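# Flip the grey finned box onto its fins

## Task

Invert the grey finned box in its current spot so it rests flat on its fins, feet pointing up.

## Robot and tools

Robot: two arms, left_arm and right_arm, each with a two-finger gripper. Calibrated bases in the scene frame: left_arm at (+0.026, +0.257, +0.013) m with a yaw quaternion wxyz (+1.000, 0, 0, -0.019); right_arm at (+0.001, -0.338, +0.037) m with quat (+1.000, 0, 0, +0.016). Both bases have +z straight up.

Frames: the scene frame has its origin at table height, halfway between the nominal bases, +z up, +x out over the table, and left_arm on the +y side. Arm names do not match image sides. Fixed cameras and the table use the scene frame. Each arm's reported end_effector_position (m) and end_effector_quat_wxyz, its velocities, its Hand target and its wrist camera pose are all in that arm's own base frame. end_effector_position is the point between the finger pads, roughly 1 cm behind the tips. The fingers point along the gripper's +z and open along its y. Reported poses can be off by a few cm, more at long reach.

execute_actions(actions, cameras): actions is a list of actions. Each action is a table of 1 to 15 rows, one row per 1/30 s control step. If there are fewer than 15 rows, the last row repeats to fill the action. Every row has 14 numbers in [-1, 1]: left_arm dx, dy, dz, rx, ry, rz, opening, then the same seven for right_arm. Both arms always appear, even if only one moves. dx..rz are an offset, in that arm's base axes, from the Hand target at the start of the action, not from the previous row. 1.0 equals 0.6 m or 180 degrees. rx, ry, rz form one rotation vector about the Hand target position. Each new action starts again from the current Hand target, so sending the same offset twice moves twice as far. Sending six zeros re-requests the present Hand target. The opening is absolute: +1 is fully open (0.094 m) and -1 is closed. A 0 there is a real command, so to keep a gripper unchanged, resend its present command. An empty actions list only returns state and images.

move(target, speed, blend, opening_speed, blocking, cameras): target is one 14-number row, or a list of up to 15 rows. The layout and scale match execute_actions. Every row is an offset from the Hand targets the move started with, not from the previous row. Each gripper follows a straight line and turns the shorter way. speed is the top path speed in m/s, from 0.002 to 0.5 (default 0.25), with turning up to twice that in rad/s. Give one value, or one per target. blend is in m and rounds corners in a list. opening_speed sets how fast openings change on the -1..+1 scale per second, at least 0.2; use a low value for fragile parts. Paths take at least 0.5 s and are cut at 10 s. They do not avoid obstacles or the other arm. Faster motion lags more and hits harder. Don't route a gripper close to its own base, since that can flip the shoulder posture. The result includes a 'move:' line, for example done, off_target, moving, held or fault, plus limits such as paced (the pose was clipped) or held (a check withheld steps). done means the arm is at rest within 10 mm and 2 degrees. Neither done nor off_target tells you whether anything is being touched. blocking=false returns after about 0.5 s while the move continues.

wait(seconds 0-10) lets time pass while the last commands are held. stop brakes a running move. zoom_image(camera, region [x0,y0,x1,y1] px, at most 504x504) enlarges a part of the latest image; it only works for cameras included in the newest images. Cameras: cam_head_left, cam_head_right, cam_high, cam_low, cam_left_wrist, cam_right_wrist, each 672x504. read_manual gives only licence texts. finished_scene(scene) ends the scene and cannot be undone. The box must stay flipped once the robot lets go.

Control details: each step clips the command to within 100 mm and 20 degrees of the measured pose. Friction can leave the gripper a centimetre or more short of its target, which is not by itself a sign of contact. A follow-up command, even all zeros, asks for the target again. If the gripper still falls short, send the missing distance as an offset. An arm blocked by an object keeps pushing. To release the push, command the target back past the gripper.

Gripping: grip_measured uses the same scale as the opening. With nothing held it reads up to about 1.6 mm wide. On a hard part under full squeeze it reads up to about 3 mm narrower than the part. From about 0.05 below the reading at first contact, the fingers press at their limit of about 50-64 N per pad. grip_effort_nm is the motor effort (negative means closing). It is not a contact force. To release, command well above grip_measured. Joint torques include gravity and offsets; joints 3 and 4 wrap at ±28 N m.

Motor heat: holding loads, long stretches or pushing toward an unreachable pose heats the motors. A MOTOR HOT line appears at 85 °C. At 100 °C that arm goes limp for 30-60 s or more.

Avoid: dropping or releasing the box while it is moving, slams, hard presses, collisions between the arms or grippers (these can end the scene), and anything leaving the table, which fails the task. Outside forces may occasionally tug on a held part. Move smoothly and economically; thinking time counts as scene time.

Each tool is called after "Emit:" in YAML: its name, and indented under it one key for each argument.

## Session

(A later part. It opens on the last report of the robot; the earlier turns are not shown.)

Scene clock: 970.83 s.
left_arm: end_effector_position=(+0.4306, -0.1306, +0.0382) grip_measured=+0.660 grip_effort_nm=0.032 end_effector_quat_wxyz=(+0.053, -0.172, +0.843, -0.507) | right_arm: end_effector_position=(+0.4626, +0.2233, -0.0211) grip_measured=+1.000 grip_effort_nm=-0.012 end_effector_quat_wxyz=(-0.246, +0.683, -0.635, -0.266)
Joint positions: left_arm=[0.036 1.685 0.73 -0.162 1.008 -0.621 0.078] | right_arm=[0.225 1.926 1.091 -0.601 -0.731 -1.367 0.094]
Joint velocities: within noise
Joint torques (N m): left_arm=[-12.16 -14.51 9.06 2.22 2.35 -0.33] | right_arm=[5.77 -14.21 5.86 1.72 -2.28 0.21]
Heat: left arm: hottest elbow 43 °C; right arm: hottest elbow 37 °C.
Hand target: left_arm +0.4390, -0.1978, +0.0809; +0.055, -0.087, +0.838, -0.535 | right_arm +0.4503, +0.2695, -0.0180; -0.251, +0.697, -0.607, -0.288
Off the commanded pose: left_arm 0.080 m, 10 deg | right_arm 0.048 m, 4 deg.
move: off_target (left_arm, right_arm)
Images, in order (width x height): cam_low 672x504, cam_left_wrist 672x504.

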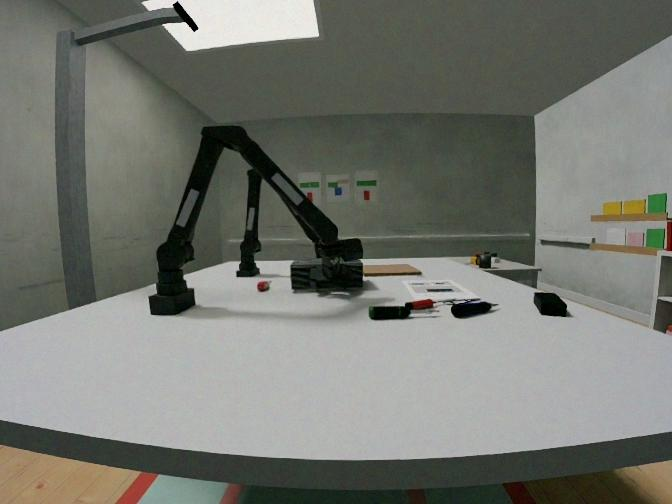

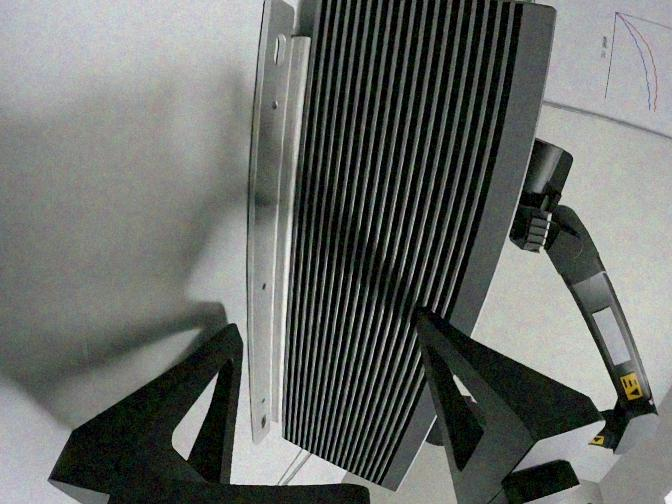

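Emit:
move:
  target: [0.0, -0.003, 0.065, 0, 0, 0, 0.66, 0, 0, 0, 0, 0, 0, 1]
  speed: 0.05
  cameras: ["cam_left_wrist", "cam_low"]

Scene clock: 990.00 s.
left_arm: end_effector_position=(+0.4262, -0.1402, +0.0617) grip_measured=+0.660 grip_effort_nm=0.032 end_effector_quat_wxyz=(+0.039, -0.184, +0.846, -0.499) | right_arm: end_effector_position=(+0.4627, +0.2225, -0.0207) grip_measured=+1.000 grip_effort_nm=-0.012 end_effector_quat_wxyz=(-0.248, +0.688, -0.630, -0.263)
Joint positions: left_arm=[0.007 1.611 0.741 -0.249 0.982 -0.665 0.078] | right_arm=[0.224 1.924 1.09 -0.601 -0.729 -1.382 0.094]
Joint velocities: within noise
Joint torques (N m): left_arm=[-10.4 -14.97 11.19 1.33 3.26 0.08] | right_arm=[6.12 -13.86 5.93 1.59 -2.4 0.38]
Heat: left arm: hottest elbow 45 °C; right arm: hottest wrist yaw 38 °C.
Hand target: left_arm +0.4390, -0.1997, +0.1200; +0.055, -0.087, +0.838, -0.535 | right_arm +0.4504, +0.2695, -0.0178; -0.251, +0.697, -0.606, -0.288
Off the commanded pose: left_arm 0.084 m, 12 deg | right_arm 0.049 m, 4 deg.
move: off_target (left_arm, right_arm)
Images, in order (width x height): cam_low 672x504, cam_left_wrist 672x504.

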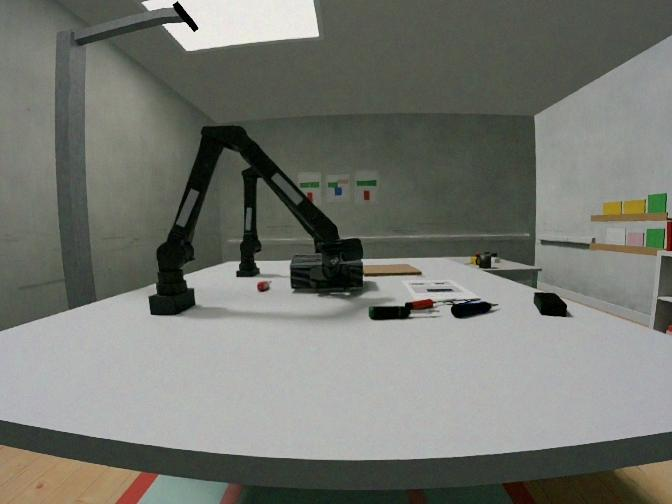

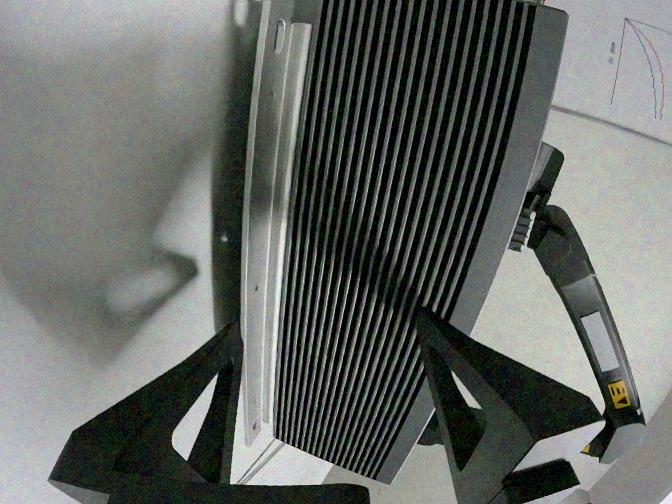

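Emit:
move:
  target: [0.005, -0.025, 0.036, 0, 0, 0, 0.66, 0, 0, 0, 0, 0, 0, 1]
  speed: 0.04
  cameras: ["cam_left_wrist"]

Scene clock: 1021.70 s.
left_arm: end_effector_position=(+0.4268, -0.1568, +0.0942) grip_measured=+0.659 grip_effort_nm=0.061 end_effector_quat_wxyz=(+0.044, -0.168, +0.843, -0.509) | right_arm: end_effector_position=(+0.4631, +0.2213, -0.0206) grip_measured=+1.000 grip_effort_nm=-0.012 end_effector_quat_wxyz=(-0.248, +0.687, -0.631, -0.262)
Joint positions: left_arm=[-0.03 1.541 0.755 -0.269 0.989 -0.707 0.078] | right_arm=[0.222 1.923 1.09 -0.602 -0.728 -1.382 0.094]
Joint velocities: within noise
Joint torques (N m): left_arm=[-10.29 -12.34 12.66 1.81 2.07 -0.15] | right_arm=[5.71 -14.27 6.08 1.7 -2.42 0.38]
Heat: left arm: hottest wrist yaw 51 °C; right arm: hottest wrist yaw 40 °C.
Hand target: left_arm +0.4420, -0.2146, +0.1414; +0.055, -0.087, +0.838, -0.535 | right_arm +0.4505, +0.2695, -0.0178; -0.251, +0.697, -0.607, -0.288
Off the commanded pose: left_arm 0.076 m, 10 deg | right_arm 0.050 m, 4 deg.
move: off_target (left_arm, right_arm)
Images, in order (width x height): cam_left_wrist 672x504.

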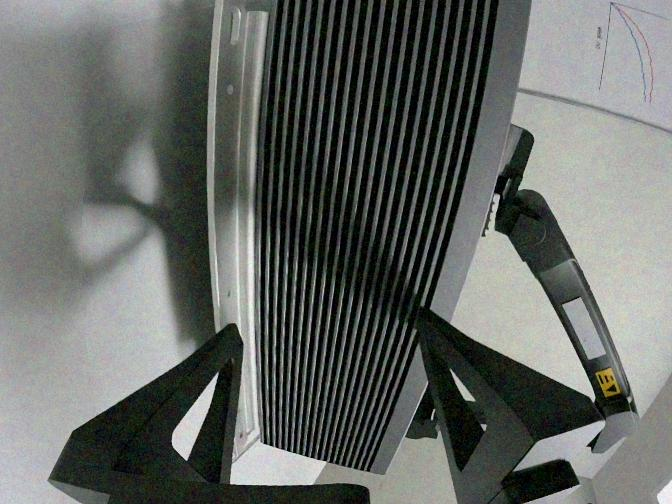

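Emit:
move:
  target: [-0.0032, 0.0057, -0.0117, 0, 0, 0, 1, 0, 0, 0, 0, 0, 0, 1]
  speed: 0.008
  opening_speed: 0.34
  cameras: ["cam_left_wrist"]

Scene clock: 1043.17 s.
left_arm: end_effector_position=(+0.4278, -0.1722, +0.0991) grip_measured=+0.999 grip_effort_nm=0.066 end_effector_quat_wxyz=(+0.052, -0.142, +0.851, -0.502) | right_arm: end_effector_position=(+0.4623, +0.2237, -0.0205) grip_measured=+1.000 grip_effort_nm=-0.007 end_effector_quat_wxyz=(-0.249, +0.685, -0.631, -0.266)
Joint positions: left_arm=[-0.07 1.534 0.77 -0.274 0.965 -0.685 0.094] | right_arm=[0.225 1.924 1.089 -0.597 -0.736 -1.373 0.094]
Joint velocities: within noise
Joint torques (N m): left_arm=[-6.65 -10.52 11.51 2.3 2.97 -0.29] | right_arm=[6.36 -13.39 6.01 1.62 -2.09 0.3]
Heat: left arm: hottest elbow 47 °C; right arm: hottest wrist yaw 41 °C.
Hand target: left_arm +0.4401, -0.2112, +0.1345; +0.055, -0.087, +0.838, -0.535 | right_arm +0.4504, +0.2695, -0.0178; -0.251, +0.697, -0.607, -0.288
Off the commanded pose: left_arm 0.054 m, 7 deg | right_arm 0.047 m, 4 deg.
move: off_target (left_arm, right_arm)
Images, in order (width x height): cam_left_wrist 672x504.

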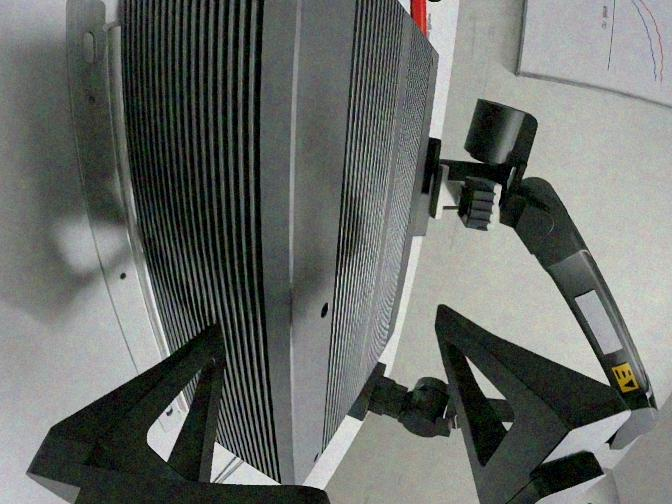

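Emit:
move:
  target:
    - [-0.03, 0.17, 0.0, 0, 0, 0, 1, 0, 0, 0, 0, 0, 0, 1]
    - [-0.037, 0.20, -0.06, 0.1088, 0.0228, 0, 1, 0, 0, 0, 0, 0, 0, 1]
  speed: 0.15
  blend: 0.02
  cameras: ["cam_left_wrist", "cam_high"]

Scene clock: 1105.37 s.
left_arm: end_effector_position=(+0.4042, -0.0887, +0.0869) grip_measured=+0.999 grip_effort_nm=0.051 end_effector_quat_wxyz=(+0.026, -0.111, +0.917, -0.383) | right_arm: end_effector_position=(+0.4544, +0.2404, -0.0205) grip_measured=+1.000 grip_effort_nm=-0.012 end_effector_quat_wxyz=(-0.248, +0.694, -0.618, -0.274)
Joint positions: left_arm=[0.082 1.52 0.872 -0.818 0.781 -0.203 0.094] | right_arm=[0.259 1.926 1.087 -0.591 -0.746 -1.373 0.094]
Joint velocities: within noise
Joint torques (N m): left_arm=[-1.67 -9.64 10 0.38 0.41 0.04] | right_arm=[3.55 -14.27 6.45 1.47 -1.63 0.34]
Heat: left arm: hottest wrist yaw 55 °C; right arm: hottest wrist yaw 40 °C.
Hand target: left_arm +0.4178, -0.0911, +0.0985; +0.039, -0.096, +0.919, -0.381 | right_arm +0.4504, +0.2694, -0.0179; -0.251, +0.697, -0.607, -0.288
Off the commanded pose: left_arm 0.018 m, 2 deg | right_arm 0.029 m, 2 deg.
move: off_target (left_arm, right_arm)
Images, in order (width x height): cam_high 672x504, cam_left_wrist 672x504.

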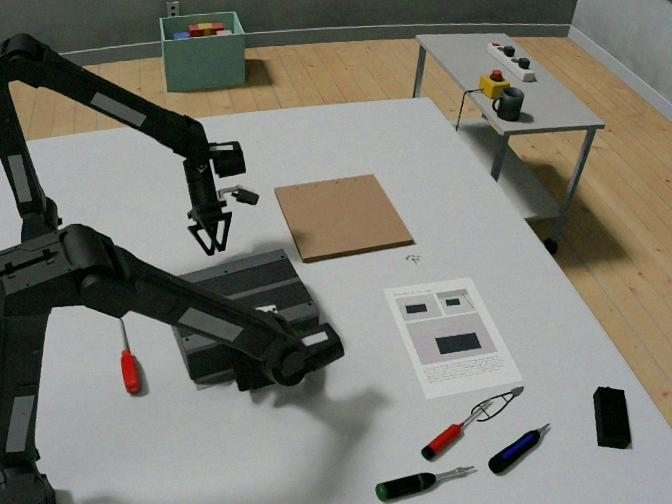

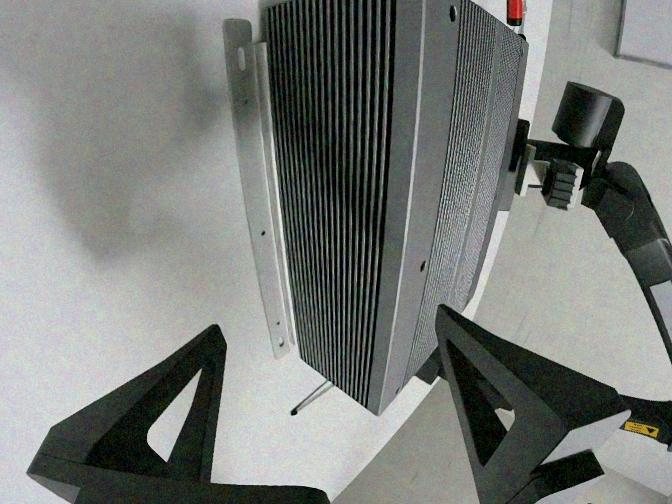

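Emit:
move:
  target:
    - [-0.004, 0.008, -0.1175, 0, 0, 0, 1, 0, 0, 0, 0, 0, 0, 1]
  speed: 0.12
  cameras: ["cam_left_wrist"]

Scene clock: 1132.43 s.
left_arm: end_effector_position=(+0.4151, -0.0879, +0.0368) grip_measured=+0.999 grip_effort_nm=0.051 end_effector_quat_wxyz=(+0.041, -0.098, +0.918, -0.383) | right_arm: end_effector_position=(+0.4544, +0.2404, -0.0205) grip_measured=+1.000 grip_effort_nm=-0.017 end_effector_quat_wxyz=(-0.248, +0.694, -0.618, -0.274)
Joint positions: left_arm=[0.082 1.634 0.838 -0.643 0.781 -0.185 0.094] | right_arm=[0.259 1.926 1.087 -0.591 -0.746 -1.373 0.094]
Joint velocities: within noise
Joint torques (N m): left_arm=[-0.56 -8.64 6.23 1.28 0.48 0] | right_arm=[3.72 -13.51 6.45 1.57 -1.64 0.34]
Heat: left arm: hottest elbow 47 °C; right arm: hottest wrist yaw 39 °C.
Hand target: left_arm +0.4153, -0.0865, +0.0279; +0.039, -0.096, +0.919, -0.381 | right_arm +0.4504, +0.2694, -0.0179; -0.251, +0.697, -0.607, -0.288
Off the commanded pose: left_arm 0.009 m, 0 deg | right_arm 0.029 m, 2 deg.
move: off_target (right_arm)
Images, in order (width x height): cam_left_wrist 672x504.

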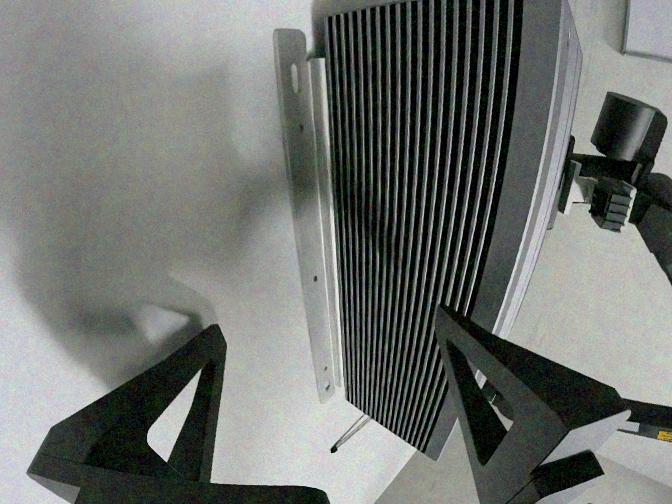

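Emit:
move:
  target:
    - [0.026, -0.139, 0.0, 0, 0, 0, 1, 0, 0, 0, 0, 0, 0, 1]
    - [0.030, -0.1725, 0.0535, 0, 0, 0, 1, 0, 0, 0, 0, 0, 0, 1]
    - [0.030, -0.1725, 0.095, 0, 0, 0, 1, 0, 0, 0, 0, 0, 0, 1]
  speed: 0.1
  blend: 0.01
  cameras: ["cam_left_wrist"]

Scene clock: 1147.13 s.
left_arm: end_effector_position=(+0.4248, -0.0975, +0.0444) grip_measured=+0.999 grip_effort_nm=0.071 end_effector_quat_wxyz=(+0.038, -0.204, +0.919, -0.336) | right_arm: end_effector_position=(+0.4548, +0.2392, -0.0207) grip_measured=+1.000 grip_effort_nm=-0.007 end_effector_quat_wxyz=(-0.248, +0.693, -0.619, -0.273)
Joint positions: left_arm=[0.016 1.575 0.826 -0.571 0.65 -0.505 0.094] | right_arm=[0.256 1.926 1.087 -0.592 -0.745 -1.373 0.094]
Joint velocities: within noise
Joint torques (N m): left_arm=[-14.92 -12.63 10.73 0.9 3.78 0.13] | right_arm=[3.19 -14.33 6.41 1.36 -1.71 0.35]
Heat: left arm: hottest elbow 46 °C; right arm: hottest elbow 38 °C.
Hand target: left_arm +0.4333, -0.1887, +0.0844; +0.039, -0.096, +0.919, -0.381 | right_arm +0.4503, +0.2695, -0.0179; -0.251, +0.697, -0.606, -0.288
Off the commanded pose: left_arm 0.101 m, 13 deg; position clipped | right_arm 0.031 m, 2 deg.
move: off_target (left_arm, right_arm); limits=paced
Images, in order (width x height): cam_left_wrist 672x504.

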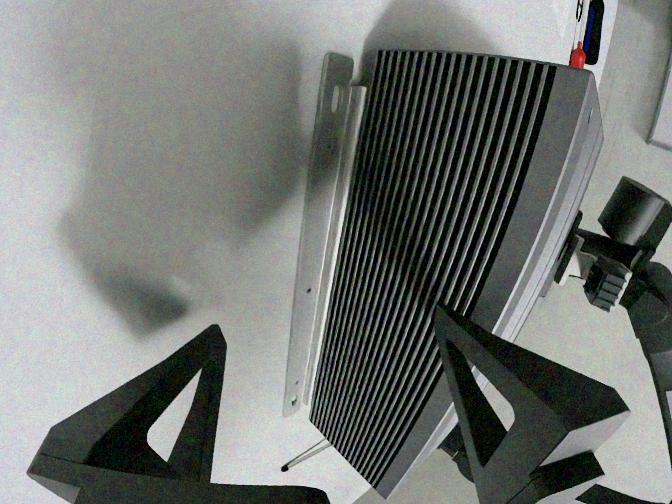

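Emit:
move:
  target:
    - [0.0, 0.035, 0.035, 0, 0, 0, 1, 0, 0, 0, 0, 0, 0, 1]
    - [0.0, 0.04, 0.06, 0, 0, 0, 1, 0, 0, 0, 0, 0, 0, 1]
  speed: 0.08
  blend: 0.01
  cameras: ["cam_left_wrist"]

Scene clock: 1158.87 s.
left_arm: end_effector_position=(+0.4160, -0.1668, +0.1088) grip_measured=+0.999 grip_effort_nm=0.081 end_effector_quat_wxyz=(+0.019, -0.103, +0.920, -0.379) | right_arm: end_effector_position=(+0.4560, +0.2376, -0.0204) grip_measured=+1.000 grip_effort_nm=-0.007 end_effector_quat_wxyz=(-0.249, +0.690, -0.622, -0.274)
Joint positions: left_arm=[-0.119 1.497 0.913 -0.722 0.74 -0.444 0.094] | right_arm=[0.252 1.926 1.087 -0.59 -0.747 -1.367 0.094]
Joint velocities: within noise
Joint torques (N m): left_arm=[-0.03 -9.52 10.36 1.35 0.42 -0.04] | right_arm=[4.6 -13.63 6.32 1.46 -1.58 0.31]
Heat: left arm: hottest wrist yaw 54 °C; right arm: hottest elbow 38 °C.
Hand target: left_arm +0.4332, -0.1647, +0.1204; +0.039, -0.096, +0.919, -0.381 | right_arm +0.4504, +0.2694, -0.0178; -0.251, +0.697, -0.607, -0.288
Off the commanded pose: left_arm 0.021 m, 2 deg | right_arm 0.032 m, 3 deg.
move: off_target (left_arm, right_arm); blend cut to 0.0076 m at target 1; limits=paced
Images, in order (width x height): cam_left_wrist 672x504.

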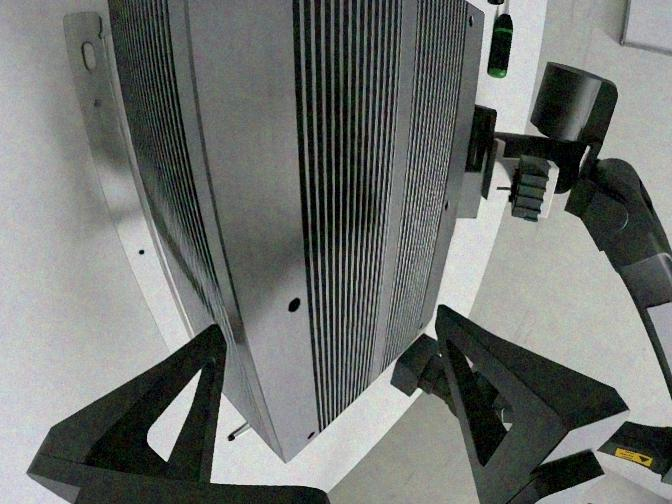

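Emit:
move:
  target:
    - [-0.022, 0.133, 0.0, 0, 0, 0, 1, 0, 0, 0, 0, 0, 0, 1]
    - [-0.032, 0.130, -0.1577, 0, 0, 0, 1, 0, 0, 0, 0, 0, 0, 1]
  speed: 0.15
  blend: 0.01
  cameras: ["cam_left_wrist"]

Scene clock: 1191.13 s.
left_arm: end_effector_position=(+0.4138, -0.0878, +0.0339) grip_measured=+0.999 grip_effort_nm=0.085 end_effector_quat_wxyz=(+0.042, -0.097, +0.919, -0.381) | right_arm: end_effector_position=(+0.4560, +0.2376, -0.0204) grip_measured=+1.000 grip_effort_nm=-0.012 end_effector_quat_wxyz=(-0.249, +0.690, -0.622, -0.274)
Joint positions: left_arm=[0.081 1.637 0.833 -0.635 0.777 -0.183 0.094] | right_arm=[0.252 1.926 1.087 -0.59 -0.747 -1.367 0.094]
Joint velocities: within noise
Joint torques (N m): left_arm=[-0.38 -8.82 6.19 1.43 0.66 -0.02] | right_arm=[3.43 -14.45 6.42 1.22 -1.56 0.31]
Heat: left arm: hottest elbow 48 °C; right arm: hottest elbow 38 °C.
Hand target: left_arm +0.4142, -0.0867, +0.0259; +0.039, -0.096, +0.919, -0.381 | right_arm +0.4504, +0.2694, -0.0178; -0.251, +0.697, -0.607, -0.288
Off the commanded pose: left_arm 0.008 m, 0 deg | right_arm 0.032 m, 3 deg.
move: off_target (right_arm)
Images, in order (width x height): cam_left_wrist 672x504.

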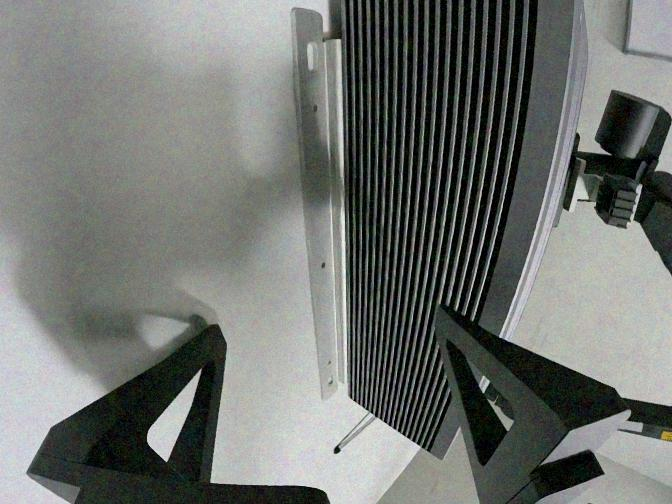

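Emit:
move:
  target:
    - [0.015, -0.0735, 0.0, 0, 0, 0, 1, 0, 0, 0, 0, 0, 0, 1]
    - [0.0335, -0.163, 0.033, 0, 0, 0, 1, -0.0054, 0.0413, 0, 0, 0, 0, 1]
    - [0.0335, -0.163, 0.092, 0, 0, 0, 1, -0.0054, 0.0413, 0, 0, 0, 0, 1]
  speed: 0.08
  blend: 0.01
  cameras: ["cam_left_wrist"]

Scene clock: 1205.93 s.
left_arm: end_effector_position=(+0.4226, -0.0993, +0.0396) grip_measured=+0.999 grip_effort_nm=0.085 end_effector_quat_wxyz=(+0.033, -0.197, +0.920, -0.337) | right_arm: end_effector_position=(+0.4564, +0.2377, -0.0215) grip_measured=+1.000 grip_effort_nm=-0.002 end_effector_quat_wxyz=(-0.245, +0.683, -0.631, -0.274)
Joint positions: left_arm=[0.014 1.587 0.824 -0.572 0.656 -0.489 0.094] | right_arm=[0.254 1.926 1.085 -0.582 -0.741 -1.338 0.094]
Joint velocities: within noise
Joint torques (N m): left_arm=[-14.15 -12.92 10.78 1.06 3.64 0.07] | right_arm=[7.65 -13.86 6.32 2.56 -1.67 0.6]
Heat: left arm: hottest elbow 46 °C; right arm: hottest elbow 38 °C.
Hand target: left_arm +0.4342, -0.1845, +0.0809; +0.039, -0.096, +0.919, -0.381 | right_arm +0.4472, +0.2943, -0.0178; -0.251, +0.697, -0.606, -0.288
Off the commanded pose: left_arm 0.095 m, 13 deg | right_arm 0.057 m, 4 deg.
move: off_target (left_arm, right_arm)
Images, in order (width x height): cam_left_wrist 672x504.

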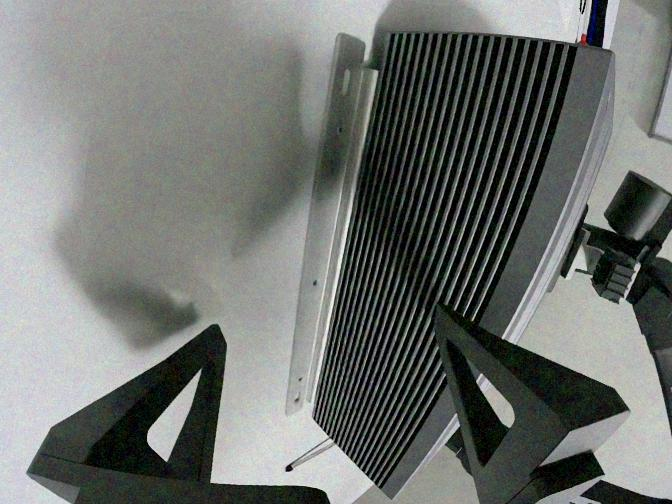

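Emit:
move:
  target:
    - [0.0, 0.005, 0.018, 0, 0, 0, 1, 0, 0, 0, 0, 0, 0, 1]
    - [0.0, 0.010, 0.03, 0, 0, 0, 1, 0, 0, 0, 0, 0, 0, 1]
  speed: 0.04
  blend: 0.005
  cameras: []

Emit:
execute_actions:
  actions: []
  cameras: ["cam_left_wrist"]

Scene clock: 1224.87 s.
left_arm: end_effector_position=(+0.4164, -0.1005, +0.0428) grip_measured=+0.999 grip_effort_nm=0.085 end_effector_quat_wxyz=(+0.015, -0.203, +0.921, -0.331) | right_arm: end_effector_position=(+0.4564, +0.2376, -0.0215) grip_measured=+1.000 grip_effort_nm=-0.007 end_effector_quat_wxyz=(-0.246, +0.683, -0.631, -0.273)
Joint positions: left_arm=[0.01 1.58 0.835 -0.627 0.651 -0.491 0.094] | right_arm=[0.254 1.926 1.084 -0.58 -0.74 -1.338 0.094]
Joint velocities: within noise
Joint torques (N m): left_arm=[-12.63 -13.74 11.59 0.8 4.04 0.24] | right_arm=[7.82 -13.86 6.53 2.51 -1.58 0.64]
Heat: left arm: hottest wrist yaw 57 °C; right arm: hottest elbow 38 °C.
Hand target: left_arm +0.4342, -0.1786, +0.0990; +0.039, -0.096, +0.919, -0.381 | right_arm +0.4472, +0.2943, -0.0178; -0.251, +0.697, -0.607, -0.288
Off the commanded pose: left_arm 0.098 m, 14 deg | right_arm 0.058 m, 4 deg.
move: off_target (left_arm, right_arm); blend cut to 0.0039 m at target 1
No camera images: "cameras" was empty.

Scene clock: 1224.87 s.
left_arm: end_effector_position=(+0.4164, -0.1005, +0.0428) grip_measured=+0.999 grip_effort_nm=0.085 end_effector_quat_wxyz=(+0.015, -0.203, +0.921, -0.331) | right_arm: end_effector_position=(+0.4564, +0.2376, -0.0215) grip_measured=+1.000 grip_effort_nm=-0.007 end_effector_quat_wxyz=(-0.246, +0.683, -0.631, -0.273)
Joint positions: left_arm=[0.01 1.58 0.835 -0.627 0.651 -0.491 0.094] | right_arm=[0.254 1.926 1.084 -0.58 -0.74 -1.338 0.094]
Joint velocities: within noise
Joint torques (N m): left_arm=[-12.63 -13.74 11.59 0.8 4.04 0.24] | right_arm=[7.82 -13.86 6.53 2.51 -1.58 0.64]
Heat: left arm: hottest wrist yaw 57 °C; right arm: hottest elbow 38 °C.
Hand target: left_arm +0.4342, -0.1786, +0.0990; +0.039, -0.096, +0.919, -0.381 | right_arm +0.4472, +0.2943, -0.0178; -0.251, +0.697, -0.607, -0.288
Tool commands: left_gripper/opening=+1.0 right_gripper/opening=+1.0
Off the commanded pose: left_arm 0.098 m, 14 deg | right_arm 0.058 m, 4 deg.
Images, in order (width x height): cam_left_wrist 672x504.

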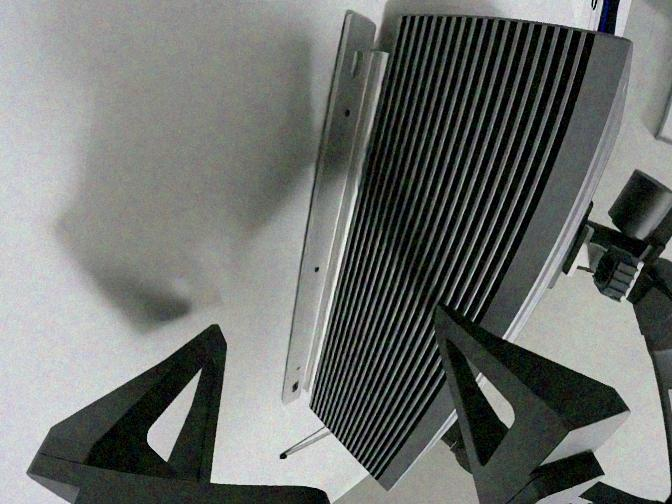

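Emit:
move:
  target:
    - [0.0, 0.010, 0.012, 0, 0, 0, 1, 0, 0, 0, 0, 0, 0, 1]
    - [0.0, 0.013, 0.025, 0, 0, 0, 1, 0, 0, 0, 0, 0, 0, 1]
  speed: 0.04
  blend: 0.005
  cameras: ["cam_left_wrist"]

Scene clock: 1240.93 s.
left_arm: end_effector_position=(+0.4093, -0.1043, +0.0517) grip_measured=+0.999 grip_effort_nm=0.085 end_effector_quat_wxyz=(+0.000, -0.201, +0.922, -0.331) | right_arm: end_effector_position=(+0.4565, +0.2373, -0.0216) grip_measured=+1.000 grip_effort_nm=-0.007 end_effector_quat_wxyz=(-0.245, +0.683, -0.632, -0.272)
Joint positions: left_arm=[0.002 1.561 0.845 -0.687 0.656 -0.484 0.094] | right_arm=[0.254 1.925 1.084 -0.579 -0.738 -1.338 0.094]
Joint velocities: within noise
Joint torques (N m): left_arm=[-10.7 -15.03 12.57 0.91 3.97 0.36] | right_arm=[7.53 -13.68 6.65 2.52 -1.72 0.61]
Heat: left arm: hottest wrist yaw 68 °C; right arm: hottest elbow 39 °C.
Hand target: left_arm +0.4343, -0.1707, +0.1140; +0.039, -0.096, +0.919, -0.381 | right_arm +0.4472, +0.2943, -0.0178; -0.251, +0.697, -0.606, -0.288
Off the commanded pose: left_arm 0.094 m, 14 deg | right_arm 0.058 m, 4 deg.
move: off_target (left_arm, right_arm); blend cut to 0.004 m at target 1
Images, in order (width x height): cam_left_wrist 672x504.

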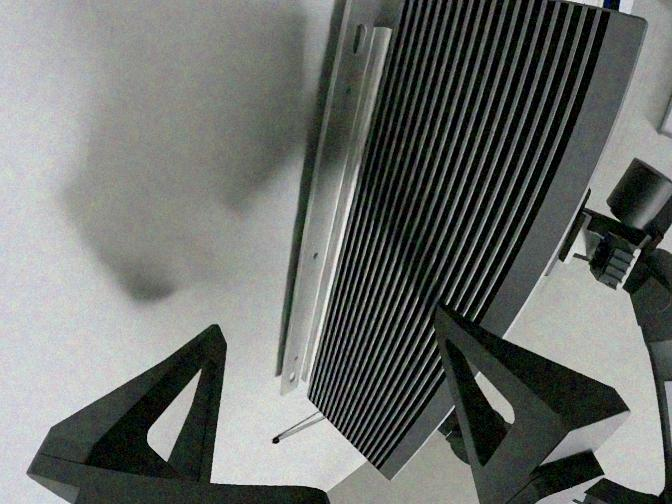

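Emit:
move:
  target:
    - [-0.035, 0.0, 0.0, 0, 0, 0, 1, 0, 0, 0, 0, 0, 0, 1]
    - [-0.045, -0.01, 0.035, 0, 0, 0, 1, 0, 0, 0, 0, 0, 0, 1]
  speed: 0.05
  blend: 0.005
  cameras: ["cam_left_wrist"]

Scene clock: 1253.67 s.
left_arm: end_effector_position=(+0.3947, -0.1669, +0.1039) grip_measured=+0.999 grip_effort_nm=0.076 end_effector_quat_wxyz=(+0.023, -0.104, +0.924, -0.367) | right_arm: end_effector_position=(+0.4579, +0.2451, -0.0207) grip_measured=+1.000 grip_effort_nm=-0.007 end_effector_quat_wxyz=(-0.248, +0.683, -0.632, -0.268)
Joint positions: left_arm=[-0.135 1.444 0.848 -0.696 0.71 -0.462 0.094] | right_arm=[0.269 1.923 1.084 -0.556 -0.732 -1.311 0.094]
Joint velocities: within noise
Joint torques (N m): left_arm=[-1.96 -11.4 11.22 0.28 1.2 -0.34] | right_arm=[6.71 -13.86 6.84 1.94 -1.91 0.39]
Heat: left arm: hottest wrist yaw 72 °C; right arm: hottest elbow 39 °C.
Hand target: left_arm +0.4072, -0.1767, +0.1349; +0.039, -0.096, +0.919, -0.381 | right_arm +0.4472, +0.2943, -0.0179; -0.251, +0.697, -0.607, -0.288
Off the commanded pose: left_arm 0.035 m, 3 deg | right_arm 0.050 m, 4 deg.
move: off_target (left_arm, right_arm)
Images, in order (width x height): cam_left_wrist 672x504.

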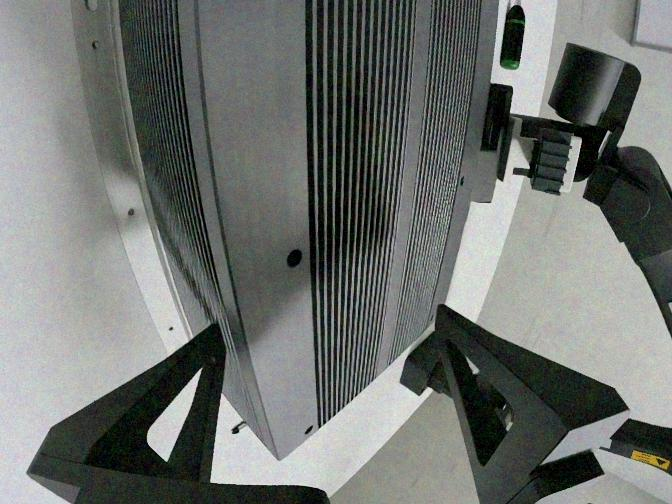

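Emit:
move:
  target:
    - [0.013, 0.145, 0.0, 0, 0, 0, 0.81, 0, 0, 0, 0, 0, 0, 1]
    - [0.0105, 0.152, -0.13, -0.0653, -0.0137, 0, 0.81, 0, 0, 0, 0, 0, 0, 1]
    - [0.0105, 0.152, -0.182, -0.0653, -0.0137, 0, 0.81, 0, 0, 0, 0, 0, 0, 1]
  speed: 0.15
  blend: 0.01
  cameras: ["cam_left_wrist"]

Scene clock: 1299.37 s.
left_arm: end_effector_position=(+0.4133, -0.0886, +0.0338) grip_measured=+0.813 grip_effort_nm=-0.115 end_effector_quat_wxyz=(+0.049, -0.090, +0.874, -0.474) | right_arm: end_effector_position=(+0.4579, +0.2451, -0.0207) grip_measured=+1.000 grip_effort_nm=-0.012 end_effector_quat_wxyz=(-0.248, +0.683, -0.632, -0.268)
Joint positions: left_arm=[0.137 1.701 0.814 -0.579 0.991 -0.124 0.085] | right_arm=[0.269 1.923 1.084 -0.556 -0.732 -1.311 0.094]
Joint velocities: within noise
Joint torques (N m): left_arm=[-0.03 -8.94 5.6 1.31 0.76 0.01] | right_arm=[6.53 -13.57 6.78 1.88 -1.92 0.34]
Heat: left arm: hottest elbow 52 °C; right arm: hottest elbow 40 °C.
Hand target: left_arm +0.4136, -0.0855, +0.0258; +0.049, -0.091, +0.874, -0.475 | right_arm +0.4472, +0.2943, -0.0179; -0.251, +0.697, -0.607, -0.288
Off the commanded pose: left_arm 0.009 m, 0 deg | right_arm 0.050 m, 4 deg.
move: off_target (right_arm)
Images, in order (width x height): cam_left_wrist 672x504.

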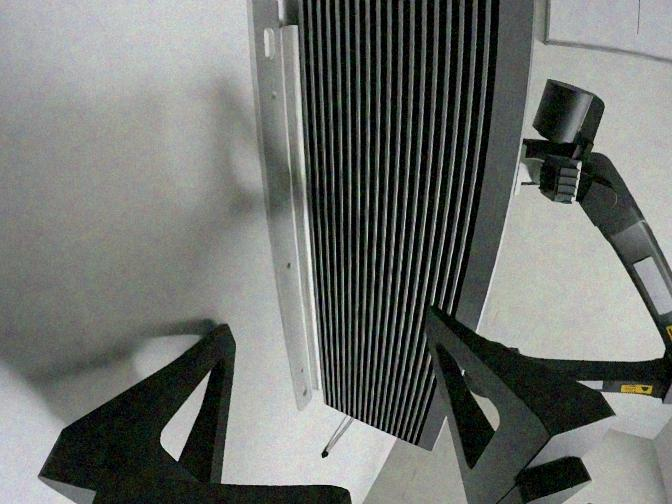

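Emit:
move:
  target:
    - [0.016, -0.11, 0.0, 0, 0, 0, 0.81, 0, 0, 0, 0, 0, 0, 1]
    - [0.022, -0.147, 0.08, 0, 0, 0, 0.81, 0, 0, 0, 0, 0, 0, 1]
    - [0.022, -0.15, 0.145, 0, 0, 0, 0.81, 0, 0, 0, 0, 0, 0, 1]
  speed: 0.08
  blend: 0.01
  cameras: ["cam_left_wrist"]

Scene clock: 1314.47 s.
left_arm: end_effector_position=(+0.4122, -0.1121, +0.0597) grip_measured=+0.810 grip_effort_nm=0.051 end_effector_quat_wxyz=(+0.033, -0.185, +0.880, -0.437) | right_arm: end_effector_position=(+0.4584, +0.2440, -0.0209) grip_measured=+1.000 grip_effort_nm=-0.012 end_effector_quat_wxyz=(-0.247, +0.683, -0.634, -0.266)
Joint positions: left_arm=[0.049 1.563 0.767 -0.487 0.873 -0.5 0.085] | right_arm=[0.269 1.922 1.084 -0.556 -0.726 -1.31 0.094]
Joint velocities: within noise
Joint torques (N m): left_arm=[-11.22 -14.04 11.21 0.99 3.47 0.06] | right_arm=[6.48 -13.39 6.64 1.63 -2.11 0.36]
Heat: left arm: hottest elbow 49 °C; right arm: hottest elbow 40 °C.
Hand target: left_arm +0.4267, -0.1755, +0.1127; +0.049, -0.091, +0.874, -0.475 | right_arm +0.4471, +0.2943, -0.0179; -0.251, +0.697, -0.606, -0.288
Off the commanded pose: left_arm 0.084 m, 12 deg | right_arm 0.052 m, 4 deg.
move: off_target (left_arm, right_arm)
Images, in order (width x height): cam_left_wrist 672x504.

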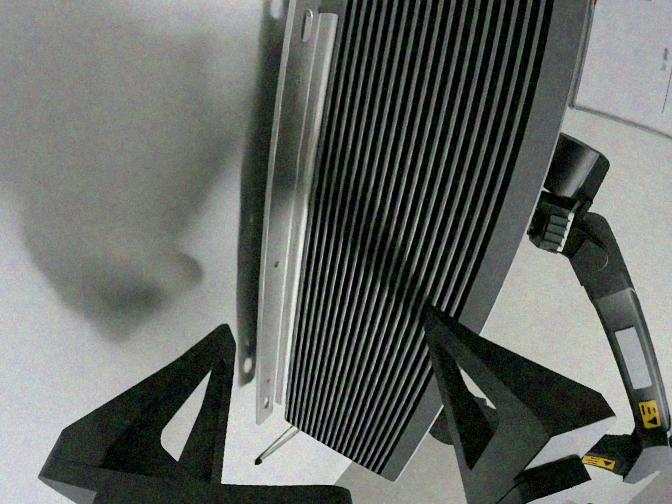

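Emit:
move:
  target:
    - [0.003, -0.028, 0.037, 0, 0, 0, 0.81, 0, 0, 0, 0, 0, 0, 1]
    - [0.007, -0.055, 0.075, 0, 0, 0, 0.81, 0, 0, 0, 0, 0, 0, 1]
  speed: 0.05
  blend: 0.005
  cameras: ["cam_left_wrist"]

Scene clock: 1321.80 s.
left_arm: end_effector_position=(+0.4160, -0.1432, +0.1071) grip_measured=+0.810 grip_effort_nm=0.056 end_effector_quat_wxyz=(+0.034, -0.178, +0.878, -0.442) | right_arm: end_effector_position=(+0.4594, +0.2406, -0.0190) grip_measured=+1.000 grip_effort_nm=-0.007 end_effector_quat_wxyz=(-0.250, +0.686, -0.631, -0.264)
Joint positions: left_arm=[-0.03 1.466 0.807 -0.536 0.86 -0.604 0.085] | right_arm=[0.261 1.918 1.083 -0.563 -0.726 -1.327 0.094]
Joint velocities: within noise
Joint torques (N m): left_arm=[-11.46 -11.69 13.33 1.7 2.55 -0.14] | right_arm=[6.59 -13.1 6.67 2.02 -2.09 0.52]
Heat: left arm: hottest wrist yaw 52 °C; right arm: hottest elbow 40 °C.
Hand target: left_arm +0.4309, -0.2086, +0.1577; +0.049, -0.091, +0.874, -0.475 | right_arm +0.4471, +0.2943, -0.0178; -0.251, +0.697, -0.607, -0.288
Off the commanded pose: left_arm 0.084 m, 11 deg | right_arm 0.055 m, 4 deg.
move: off_target (left_arm, right_arm)
Images, in order (width x height): cam_left_wrist 672x504.

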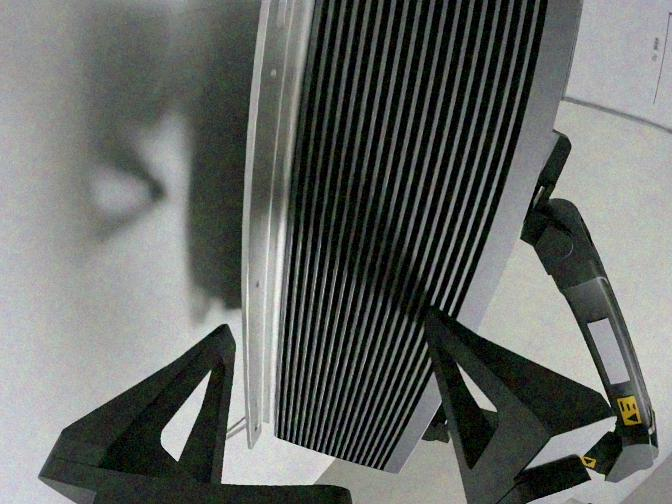

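Emit:
move:
  target: [0.005, -0.03, 0.042, 0, 0, 0, 0.81, 0, 0, 0, 0, 0, 0, 1]
  speed: 0.05
  cameras: ["cam_left_wrist"]

Scene clock: 1328.33 s.
left_arm: end_effector_position=(+0.4150, -0.1490, +0.1153) grip_measured=+0.810 grip_effort_nm=0.056 end_effector_quat_wxyz=(+0.024, -0.194, +0.880, -0.433) | right_arm: end_effector_position=(+0.4597, +0.2385, -0.0205) grip_measured=+1.000 grip_effort_nm=-0.012 end_effector_quat_wxyz=(-0.251, +0.685, -0.630, -0.266)
Joint positions: left_arm=[-0.051 1.446 0.822 -0.569 0.834 -0.654 0.085] | right_arm=[0.256 1.922 1.083 -0.561 -0.733 -1.333 0.094]
Joint velocities: within noise
Joint torques (N m): left_arm=[-12.4 -12.57 14.61 1.99 3.1 -0.09] | right_arm=[7.59 -13.57 6.83 1.88 -1.83 0.58]
Heat: left arm: hottest wrist yaw 54 °C; right arm: hottest elbow 40 °C.
Hand target: left_arm +0.4330, -0.2230, +0.1798; +0.049, -0.091, +0.874, -0.475 | right_arm +0.4472, +0.2942, -0.0179; -0.251, +0.697, -0.606, -0.288
Off the commanded pose: left_arm 0.105 m, 13 deg; position clipped | right_arm 0.057 m, 4 deg.
move: off_target (left_arm, right_arm); limits=paced
Images, in order (width x height): cam_left_wrist 672x504.

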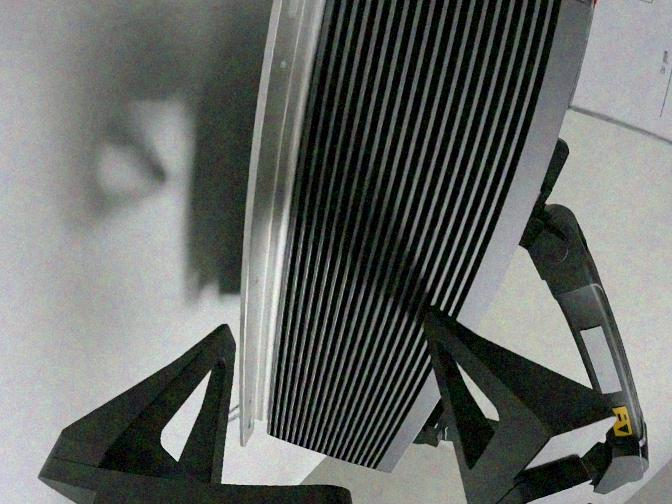

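Emit:
move:
  target: [0.0, -0.002, 0.0, -0.0544, -0.0114, 0, 0.81, 0, 0, 0, 0, 0, 0, 1]
  speed: 0.06
  cameras: ["cam_left_wrist"]

Scene clock: 1363.07 s.
left_arm: end_effector_position=(+0.4236, -0.1730, +0.1504) grip_measured=+0.812 grip_effort_nm=-0.110 end_effector_quat_wxyz=(+0.051, -0.156, +0.844, -0.511) | right_arm: end_effector_position=(+0.4626, +0.2373, -0.0214) grip_measured=+1.000 grip_effort_nm=-0.007 end_effector_quat_wxyz=(-0.247, +0.675, -0.644, -0.260)
Joint positions: left_arm=[-0.071 1.417 0.799 -0.38 0.973 -0.746 0.085] | right_arm=[0.256 1.92 1.081 -0.549 -0.715 -1.293 0.094]
Joint velocities: within noise
Joint torques (N m): left_arm=[-8.64 -8.06 11.34 4.64 3.16 -0.35] | right_arm=[7.41 -13.51 6.99 1.65 -2.58 0.18]
Heat: left arm: hottest wrist yaw 63 °C; right arm: hottest elbow 39 °C.
Hand target: left_arm +0.4331, -0.2242, +0.1799; +0.056, -0.086, +0.829, -0.550 | right_arm +0.4471, +0.2943, -0.0179; -0.251, +0.697, -0.607, -0.288
Off the commanded pose: left_arm 0.060 m, 9 deg | right_arm 0.059 m, 6 deg.
move: off_target (left_arm, right_arm)
Images, in order (width x height): cam_left_wrist 672x504.

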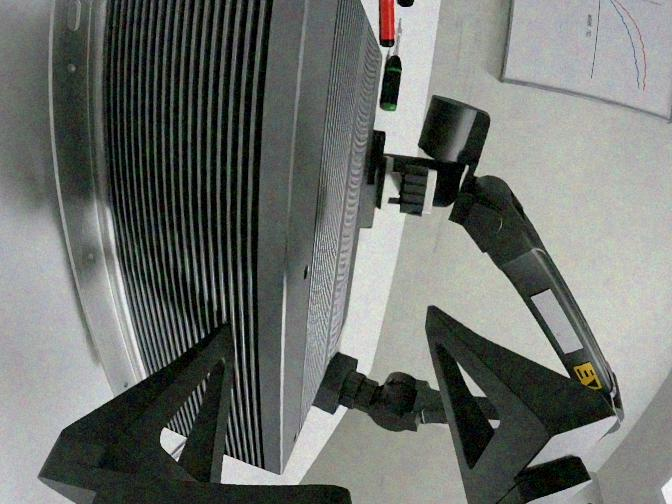

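Emit:
move:
  target:
    - [0.0, 0.02, -0.10, 0, 0, 0, 0.81, 0, 0, 0, 0, 0, 0, 1]
    - [-0.01, 0.06, -0.17, 0, 0, 0, 0.81, 0.003, -0.02, 0, 0, 0, 0, 1]
  speed: 0.1
  cameras: ["cam_left_wrist"]

Scene clock: 1485.77 s.
left_arm: end_effector_position=(+0.4222, -0.1528, +0.1069) grip_measured=+0.812 grip_effort_nm=-0.076 end_effector_quat_wxyz=(+0.060, -0.138, +0.818, -0.556) | right_arm: end_effector_position=(+0.4644, +0.2342, -0.0220) grip_measured=+1.000 grip_effort_nm=-0.002 end_effector_quat_wxyz=(-0.248, +0.677, -0.645, -0.256)
Joint positions: left_arm=[0.003 1.536 0.72 -0.17 1.104 -0.698 0.085] | right_arm=[0.251 1.92 1.081 -0.548 -0.708 -1.299 0.094]
Joint velocities: within noise
Joint torques (N m): left_arm=[-7.71 -2.43 7.84 4.01 -0.11 0.5] | right_arm=[5.07 -12.98 6.84 0.77 -3.05 -0.07]
Heat: left arm: hottest wrist yaw 73 °C; right arm: hottest wrist yaw 48 °C.
Hand target: left_arm +0.4271, -0.1882, +0.0779; +0.057, -0.086, +0.829, -0.550 | right_arm +0.4489, +0.2823, -0.0179; -0.251, +0.697, -0.606, -0.288
Off the commanded pose: left_arm 0.046 m, 6 deg | right_arm 0.051 m, 6 deg.
move: off_target (left_arm, right_arm)
Images, in order (width x height): cam_left_wrist 672x504.

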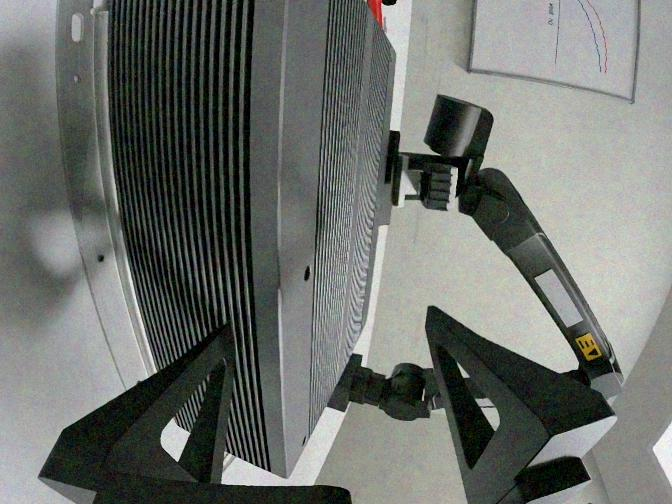

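Emit:
move:
  target: [-0.02, 0.172, 0.02, 0, 0, 0, 0.81, 0.003, -0.02, 0, 0, 0, 0, 1]
  speed: 0.15
  cameras: ["cam_left_wrist", "cam_right_wrist", "cam_head_left"]

Scene clock: 1493.00 s.
left_arm: end_effector_position=(+0.4031, -0.0891, +0.0905) grip_measured=+0.812 grip_effort_nm=-0.071 end_effector_quat_wxyz=(+0.052, -0.090, +0.828, -0.551) | right_arm: end_effector_position=(+0.4621, +0.2337, -0.0209) grip_measured=+1.000 grip_effort_nm=-0.012 end_effector_quat_wxyz=(-0.247, +0.673, -0.645, -0.264)
Joint positions: left_arm=[0.177 1.617 0.815 -0.709 1.172 -0.078 0.085] | right_arm=[0.248 1.92 1.081 -0.56 -0.724 -1.301 0.094]
Joint velocities: within noise
Joint torques (N m): left_arm=[-0.32 -7.94 8.75 0.38 0.66 0.05] | right_arm=[4.66 -13.04 6.9 0.53 -2.56 -0.33]
Heat: left arm: hottest wrist yaw 66 °C; right arm: hottest wrist yaw 50 °C.
Hand target: left_arm +0.4152, -0.0850, +0.0900; +0.057, -0.086, +0.829, -0.550 | right_arm +0.4508, +0.2702, -0.0178; -0.251, +0.697, -0.606, -0.288
Off the commanded pose: left_arm 0.013 m, 1 deg | right_arm 0.038 m, 6 deg.
move: off_target (left_arm, right_arm)
Images, in order (width x height): cam_head_left 672x504, cam_left_wrist 672x504, cam_right_wrist 672x504.

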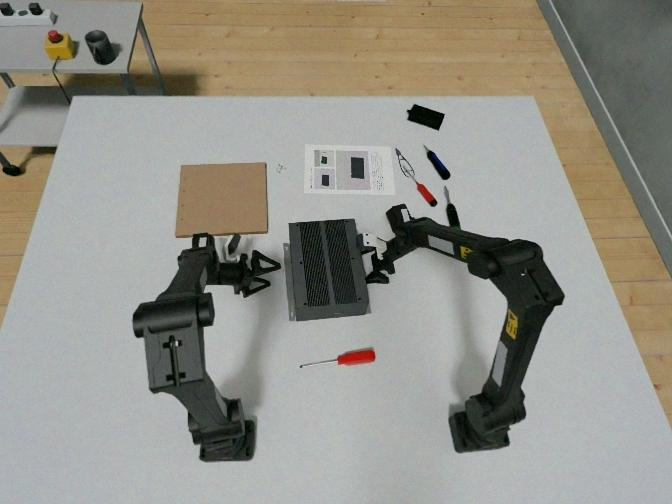

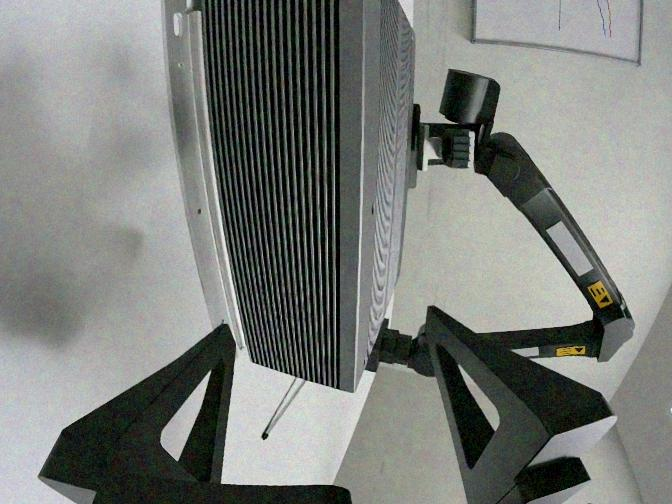

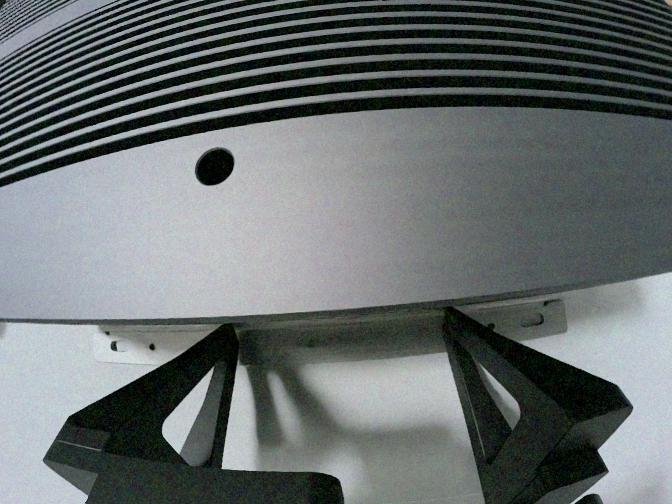

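Emit:
move:
  target:
    - [0.028, -0.012, -0.05, 0.0544, 0.0114, -0.0206, 0.81, -0.002, 0.017, 0, 0, 0, 0, 1]
    - [0.028, -0.015, -0.108, 0.0544, 0.0114, -0.0206, 0.81, -0.002, 0.017, 0, 0, 0, 0, 1]
  speed: 0.1
  blend: 0.01
  cameras: ["cam_left_wrist"]

Scene clock: 1601.63 s.
left_arm: end_effector_position=(+0.4259, -0.0907, +0.0311) grip_measured=+0.812 grip_effort_nm=-0.066 end_effector_quat_wxyz=(+0.031, -0.072, +0.875, -0.478) | right_arm: end_effector_position=(+0.4621, +0.2338, -0.0208) grip_measured=+1.000 grip_effort_nm=-0.007 end_effector_quat_wxyz=(-0.247, +0.673, -0.645, -0.265)
Joint positions: left_arm=[0.13 1.76 0.891 -0.676 0.999 -0.05 0.085] | right_arm=[0.248 1.92 1.081 -0.56 -0.724 -1.3 0.094]
Joint velocities: within noise
Joint torques (N m): left_arm=[-1.67 -9.76 6.97 1.16 0.55 -0.04] | right_arm=[5.95 -14.04 6.8 1.06 -2.44 -0.1]
Heat: left arm: hottest elbow 48 °C; right arm: hottest wrist yaw 51 °C.
Hand target: left_arm +0.4320, -0.0939, +0.0252; +0.031, -0.064, +0.876, -0.477 | right_arm +0.4496, +0.2805, -0.0178; -0.251, +0.697, -0.606, -0.288
Off the commanded pose: left_arm 0.009 m, 1 deg | right_arm 0.048 m, 6 deg.
move: off_target (right_arm)
Images, in order (width x height): cam_left_wrist 672x504.

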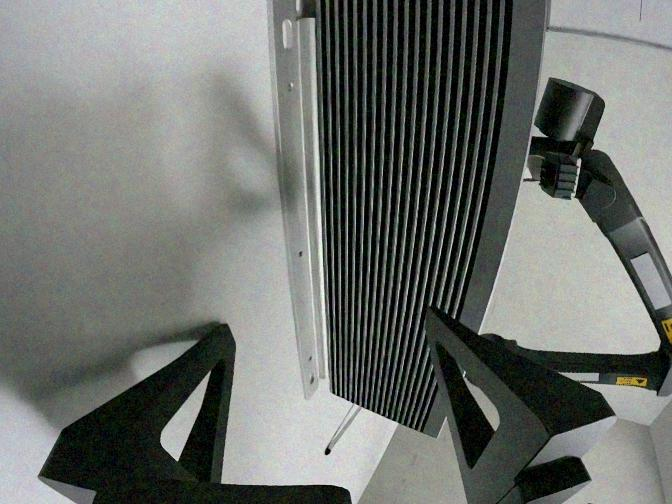

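Emit:
move:
  target:
    - [0.003, -0.0885, 0.005, 0, 0, 0, 0.81, 0, 0, 0, 0, 0, 0, 1]
    - [0.005, -0.149, 0.07, -0.018, -0.04, -0.045, 0.81, 0, 0, 0, 0, 0, 0, 1]
    - [0.005, -0.153, 0.145, -0.018, -0.04, -0.045, 0.81, 0, 0, 0, 0, 0, 0, 1]
  speed: 0.08
  blend: 0.01
  cameras: ["cam_left_wrist"]

Scene clock: 1618.37 s.
left_arm: end_effector_position=(+0.4231, -0.1584, +0.0884) grip_measured=+0.810 grip_effort_nm=0.037 end_effector_quat_wxyz=(+0.042, -0.010, +0.874, -0.483) | right_arm: end_effector_position=(+0.4586, +0.2371, -0.0206) grip_measured=+1.000 grip_effort_nm=-0.007 end_effector_quat_wxyz=(-0.248, +0.684, -0.632, -0.266)
Joint positions: left_arm=[-0.031 1.62 0.894 -0.641 1 -0.166 0.085] | right_arm=[0.254 1.921 1.081 -0.568 -0.731 -1.333 0.094]
Joint velocities: within noise
Joint torques (N m): left_arm=[-5.01 -11.16 10.41 1.16 2.55 -0.13] | right_arm=[6.24 -13.1 6.79 1.46 -2.13 0.24]
Heat: left arm: hottest elbow 47 °C; right arm: hottest wrist yaw 51 °C.
Hand target: left_arm +0.4350, -0.1858, +0.1121; +0.050, +0.027, +0.861, -0.505 | right_arm +0.4496, +0.2804, -0.0178; -0.251, +0.697, -0.607, -0.288
Off the commanded pose: left_arm 0.038 m, 5 deg | right_arm 0.044 m, 4 deg.
move: off_target (left_arm, right_arm)
Images, in order (width x height): cam_left_wrist 672x504.

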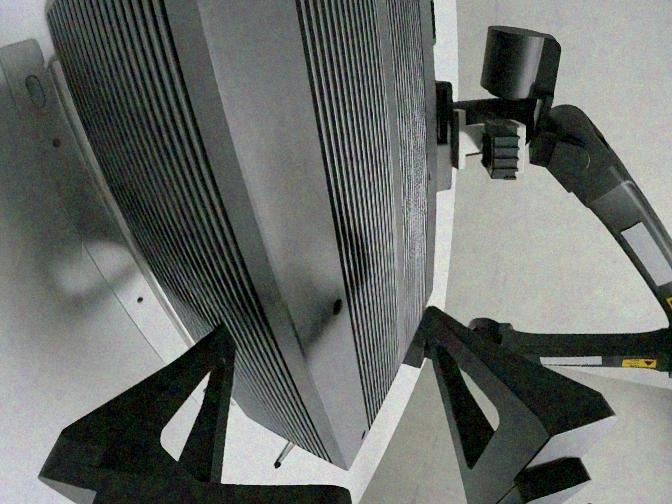

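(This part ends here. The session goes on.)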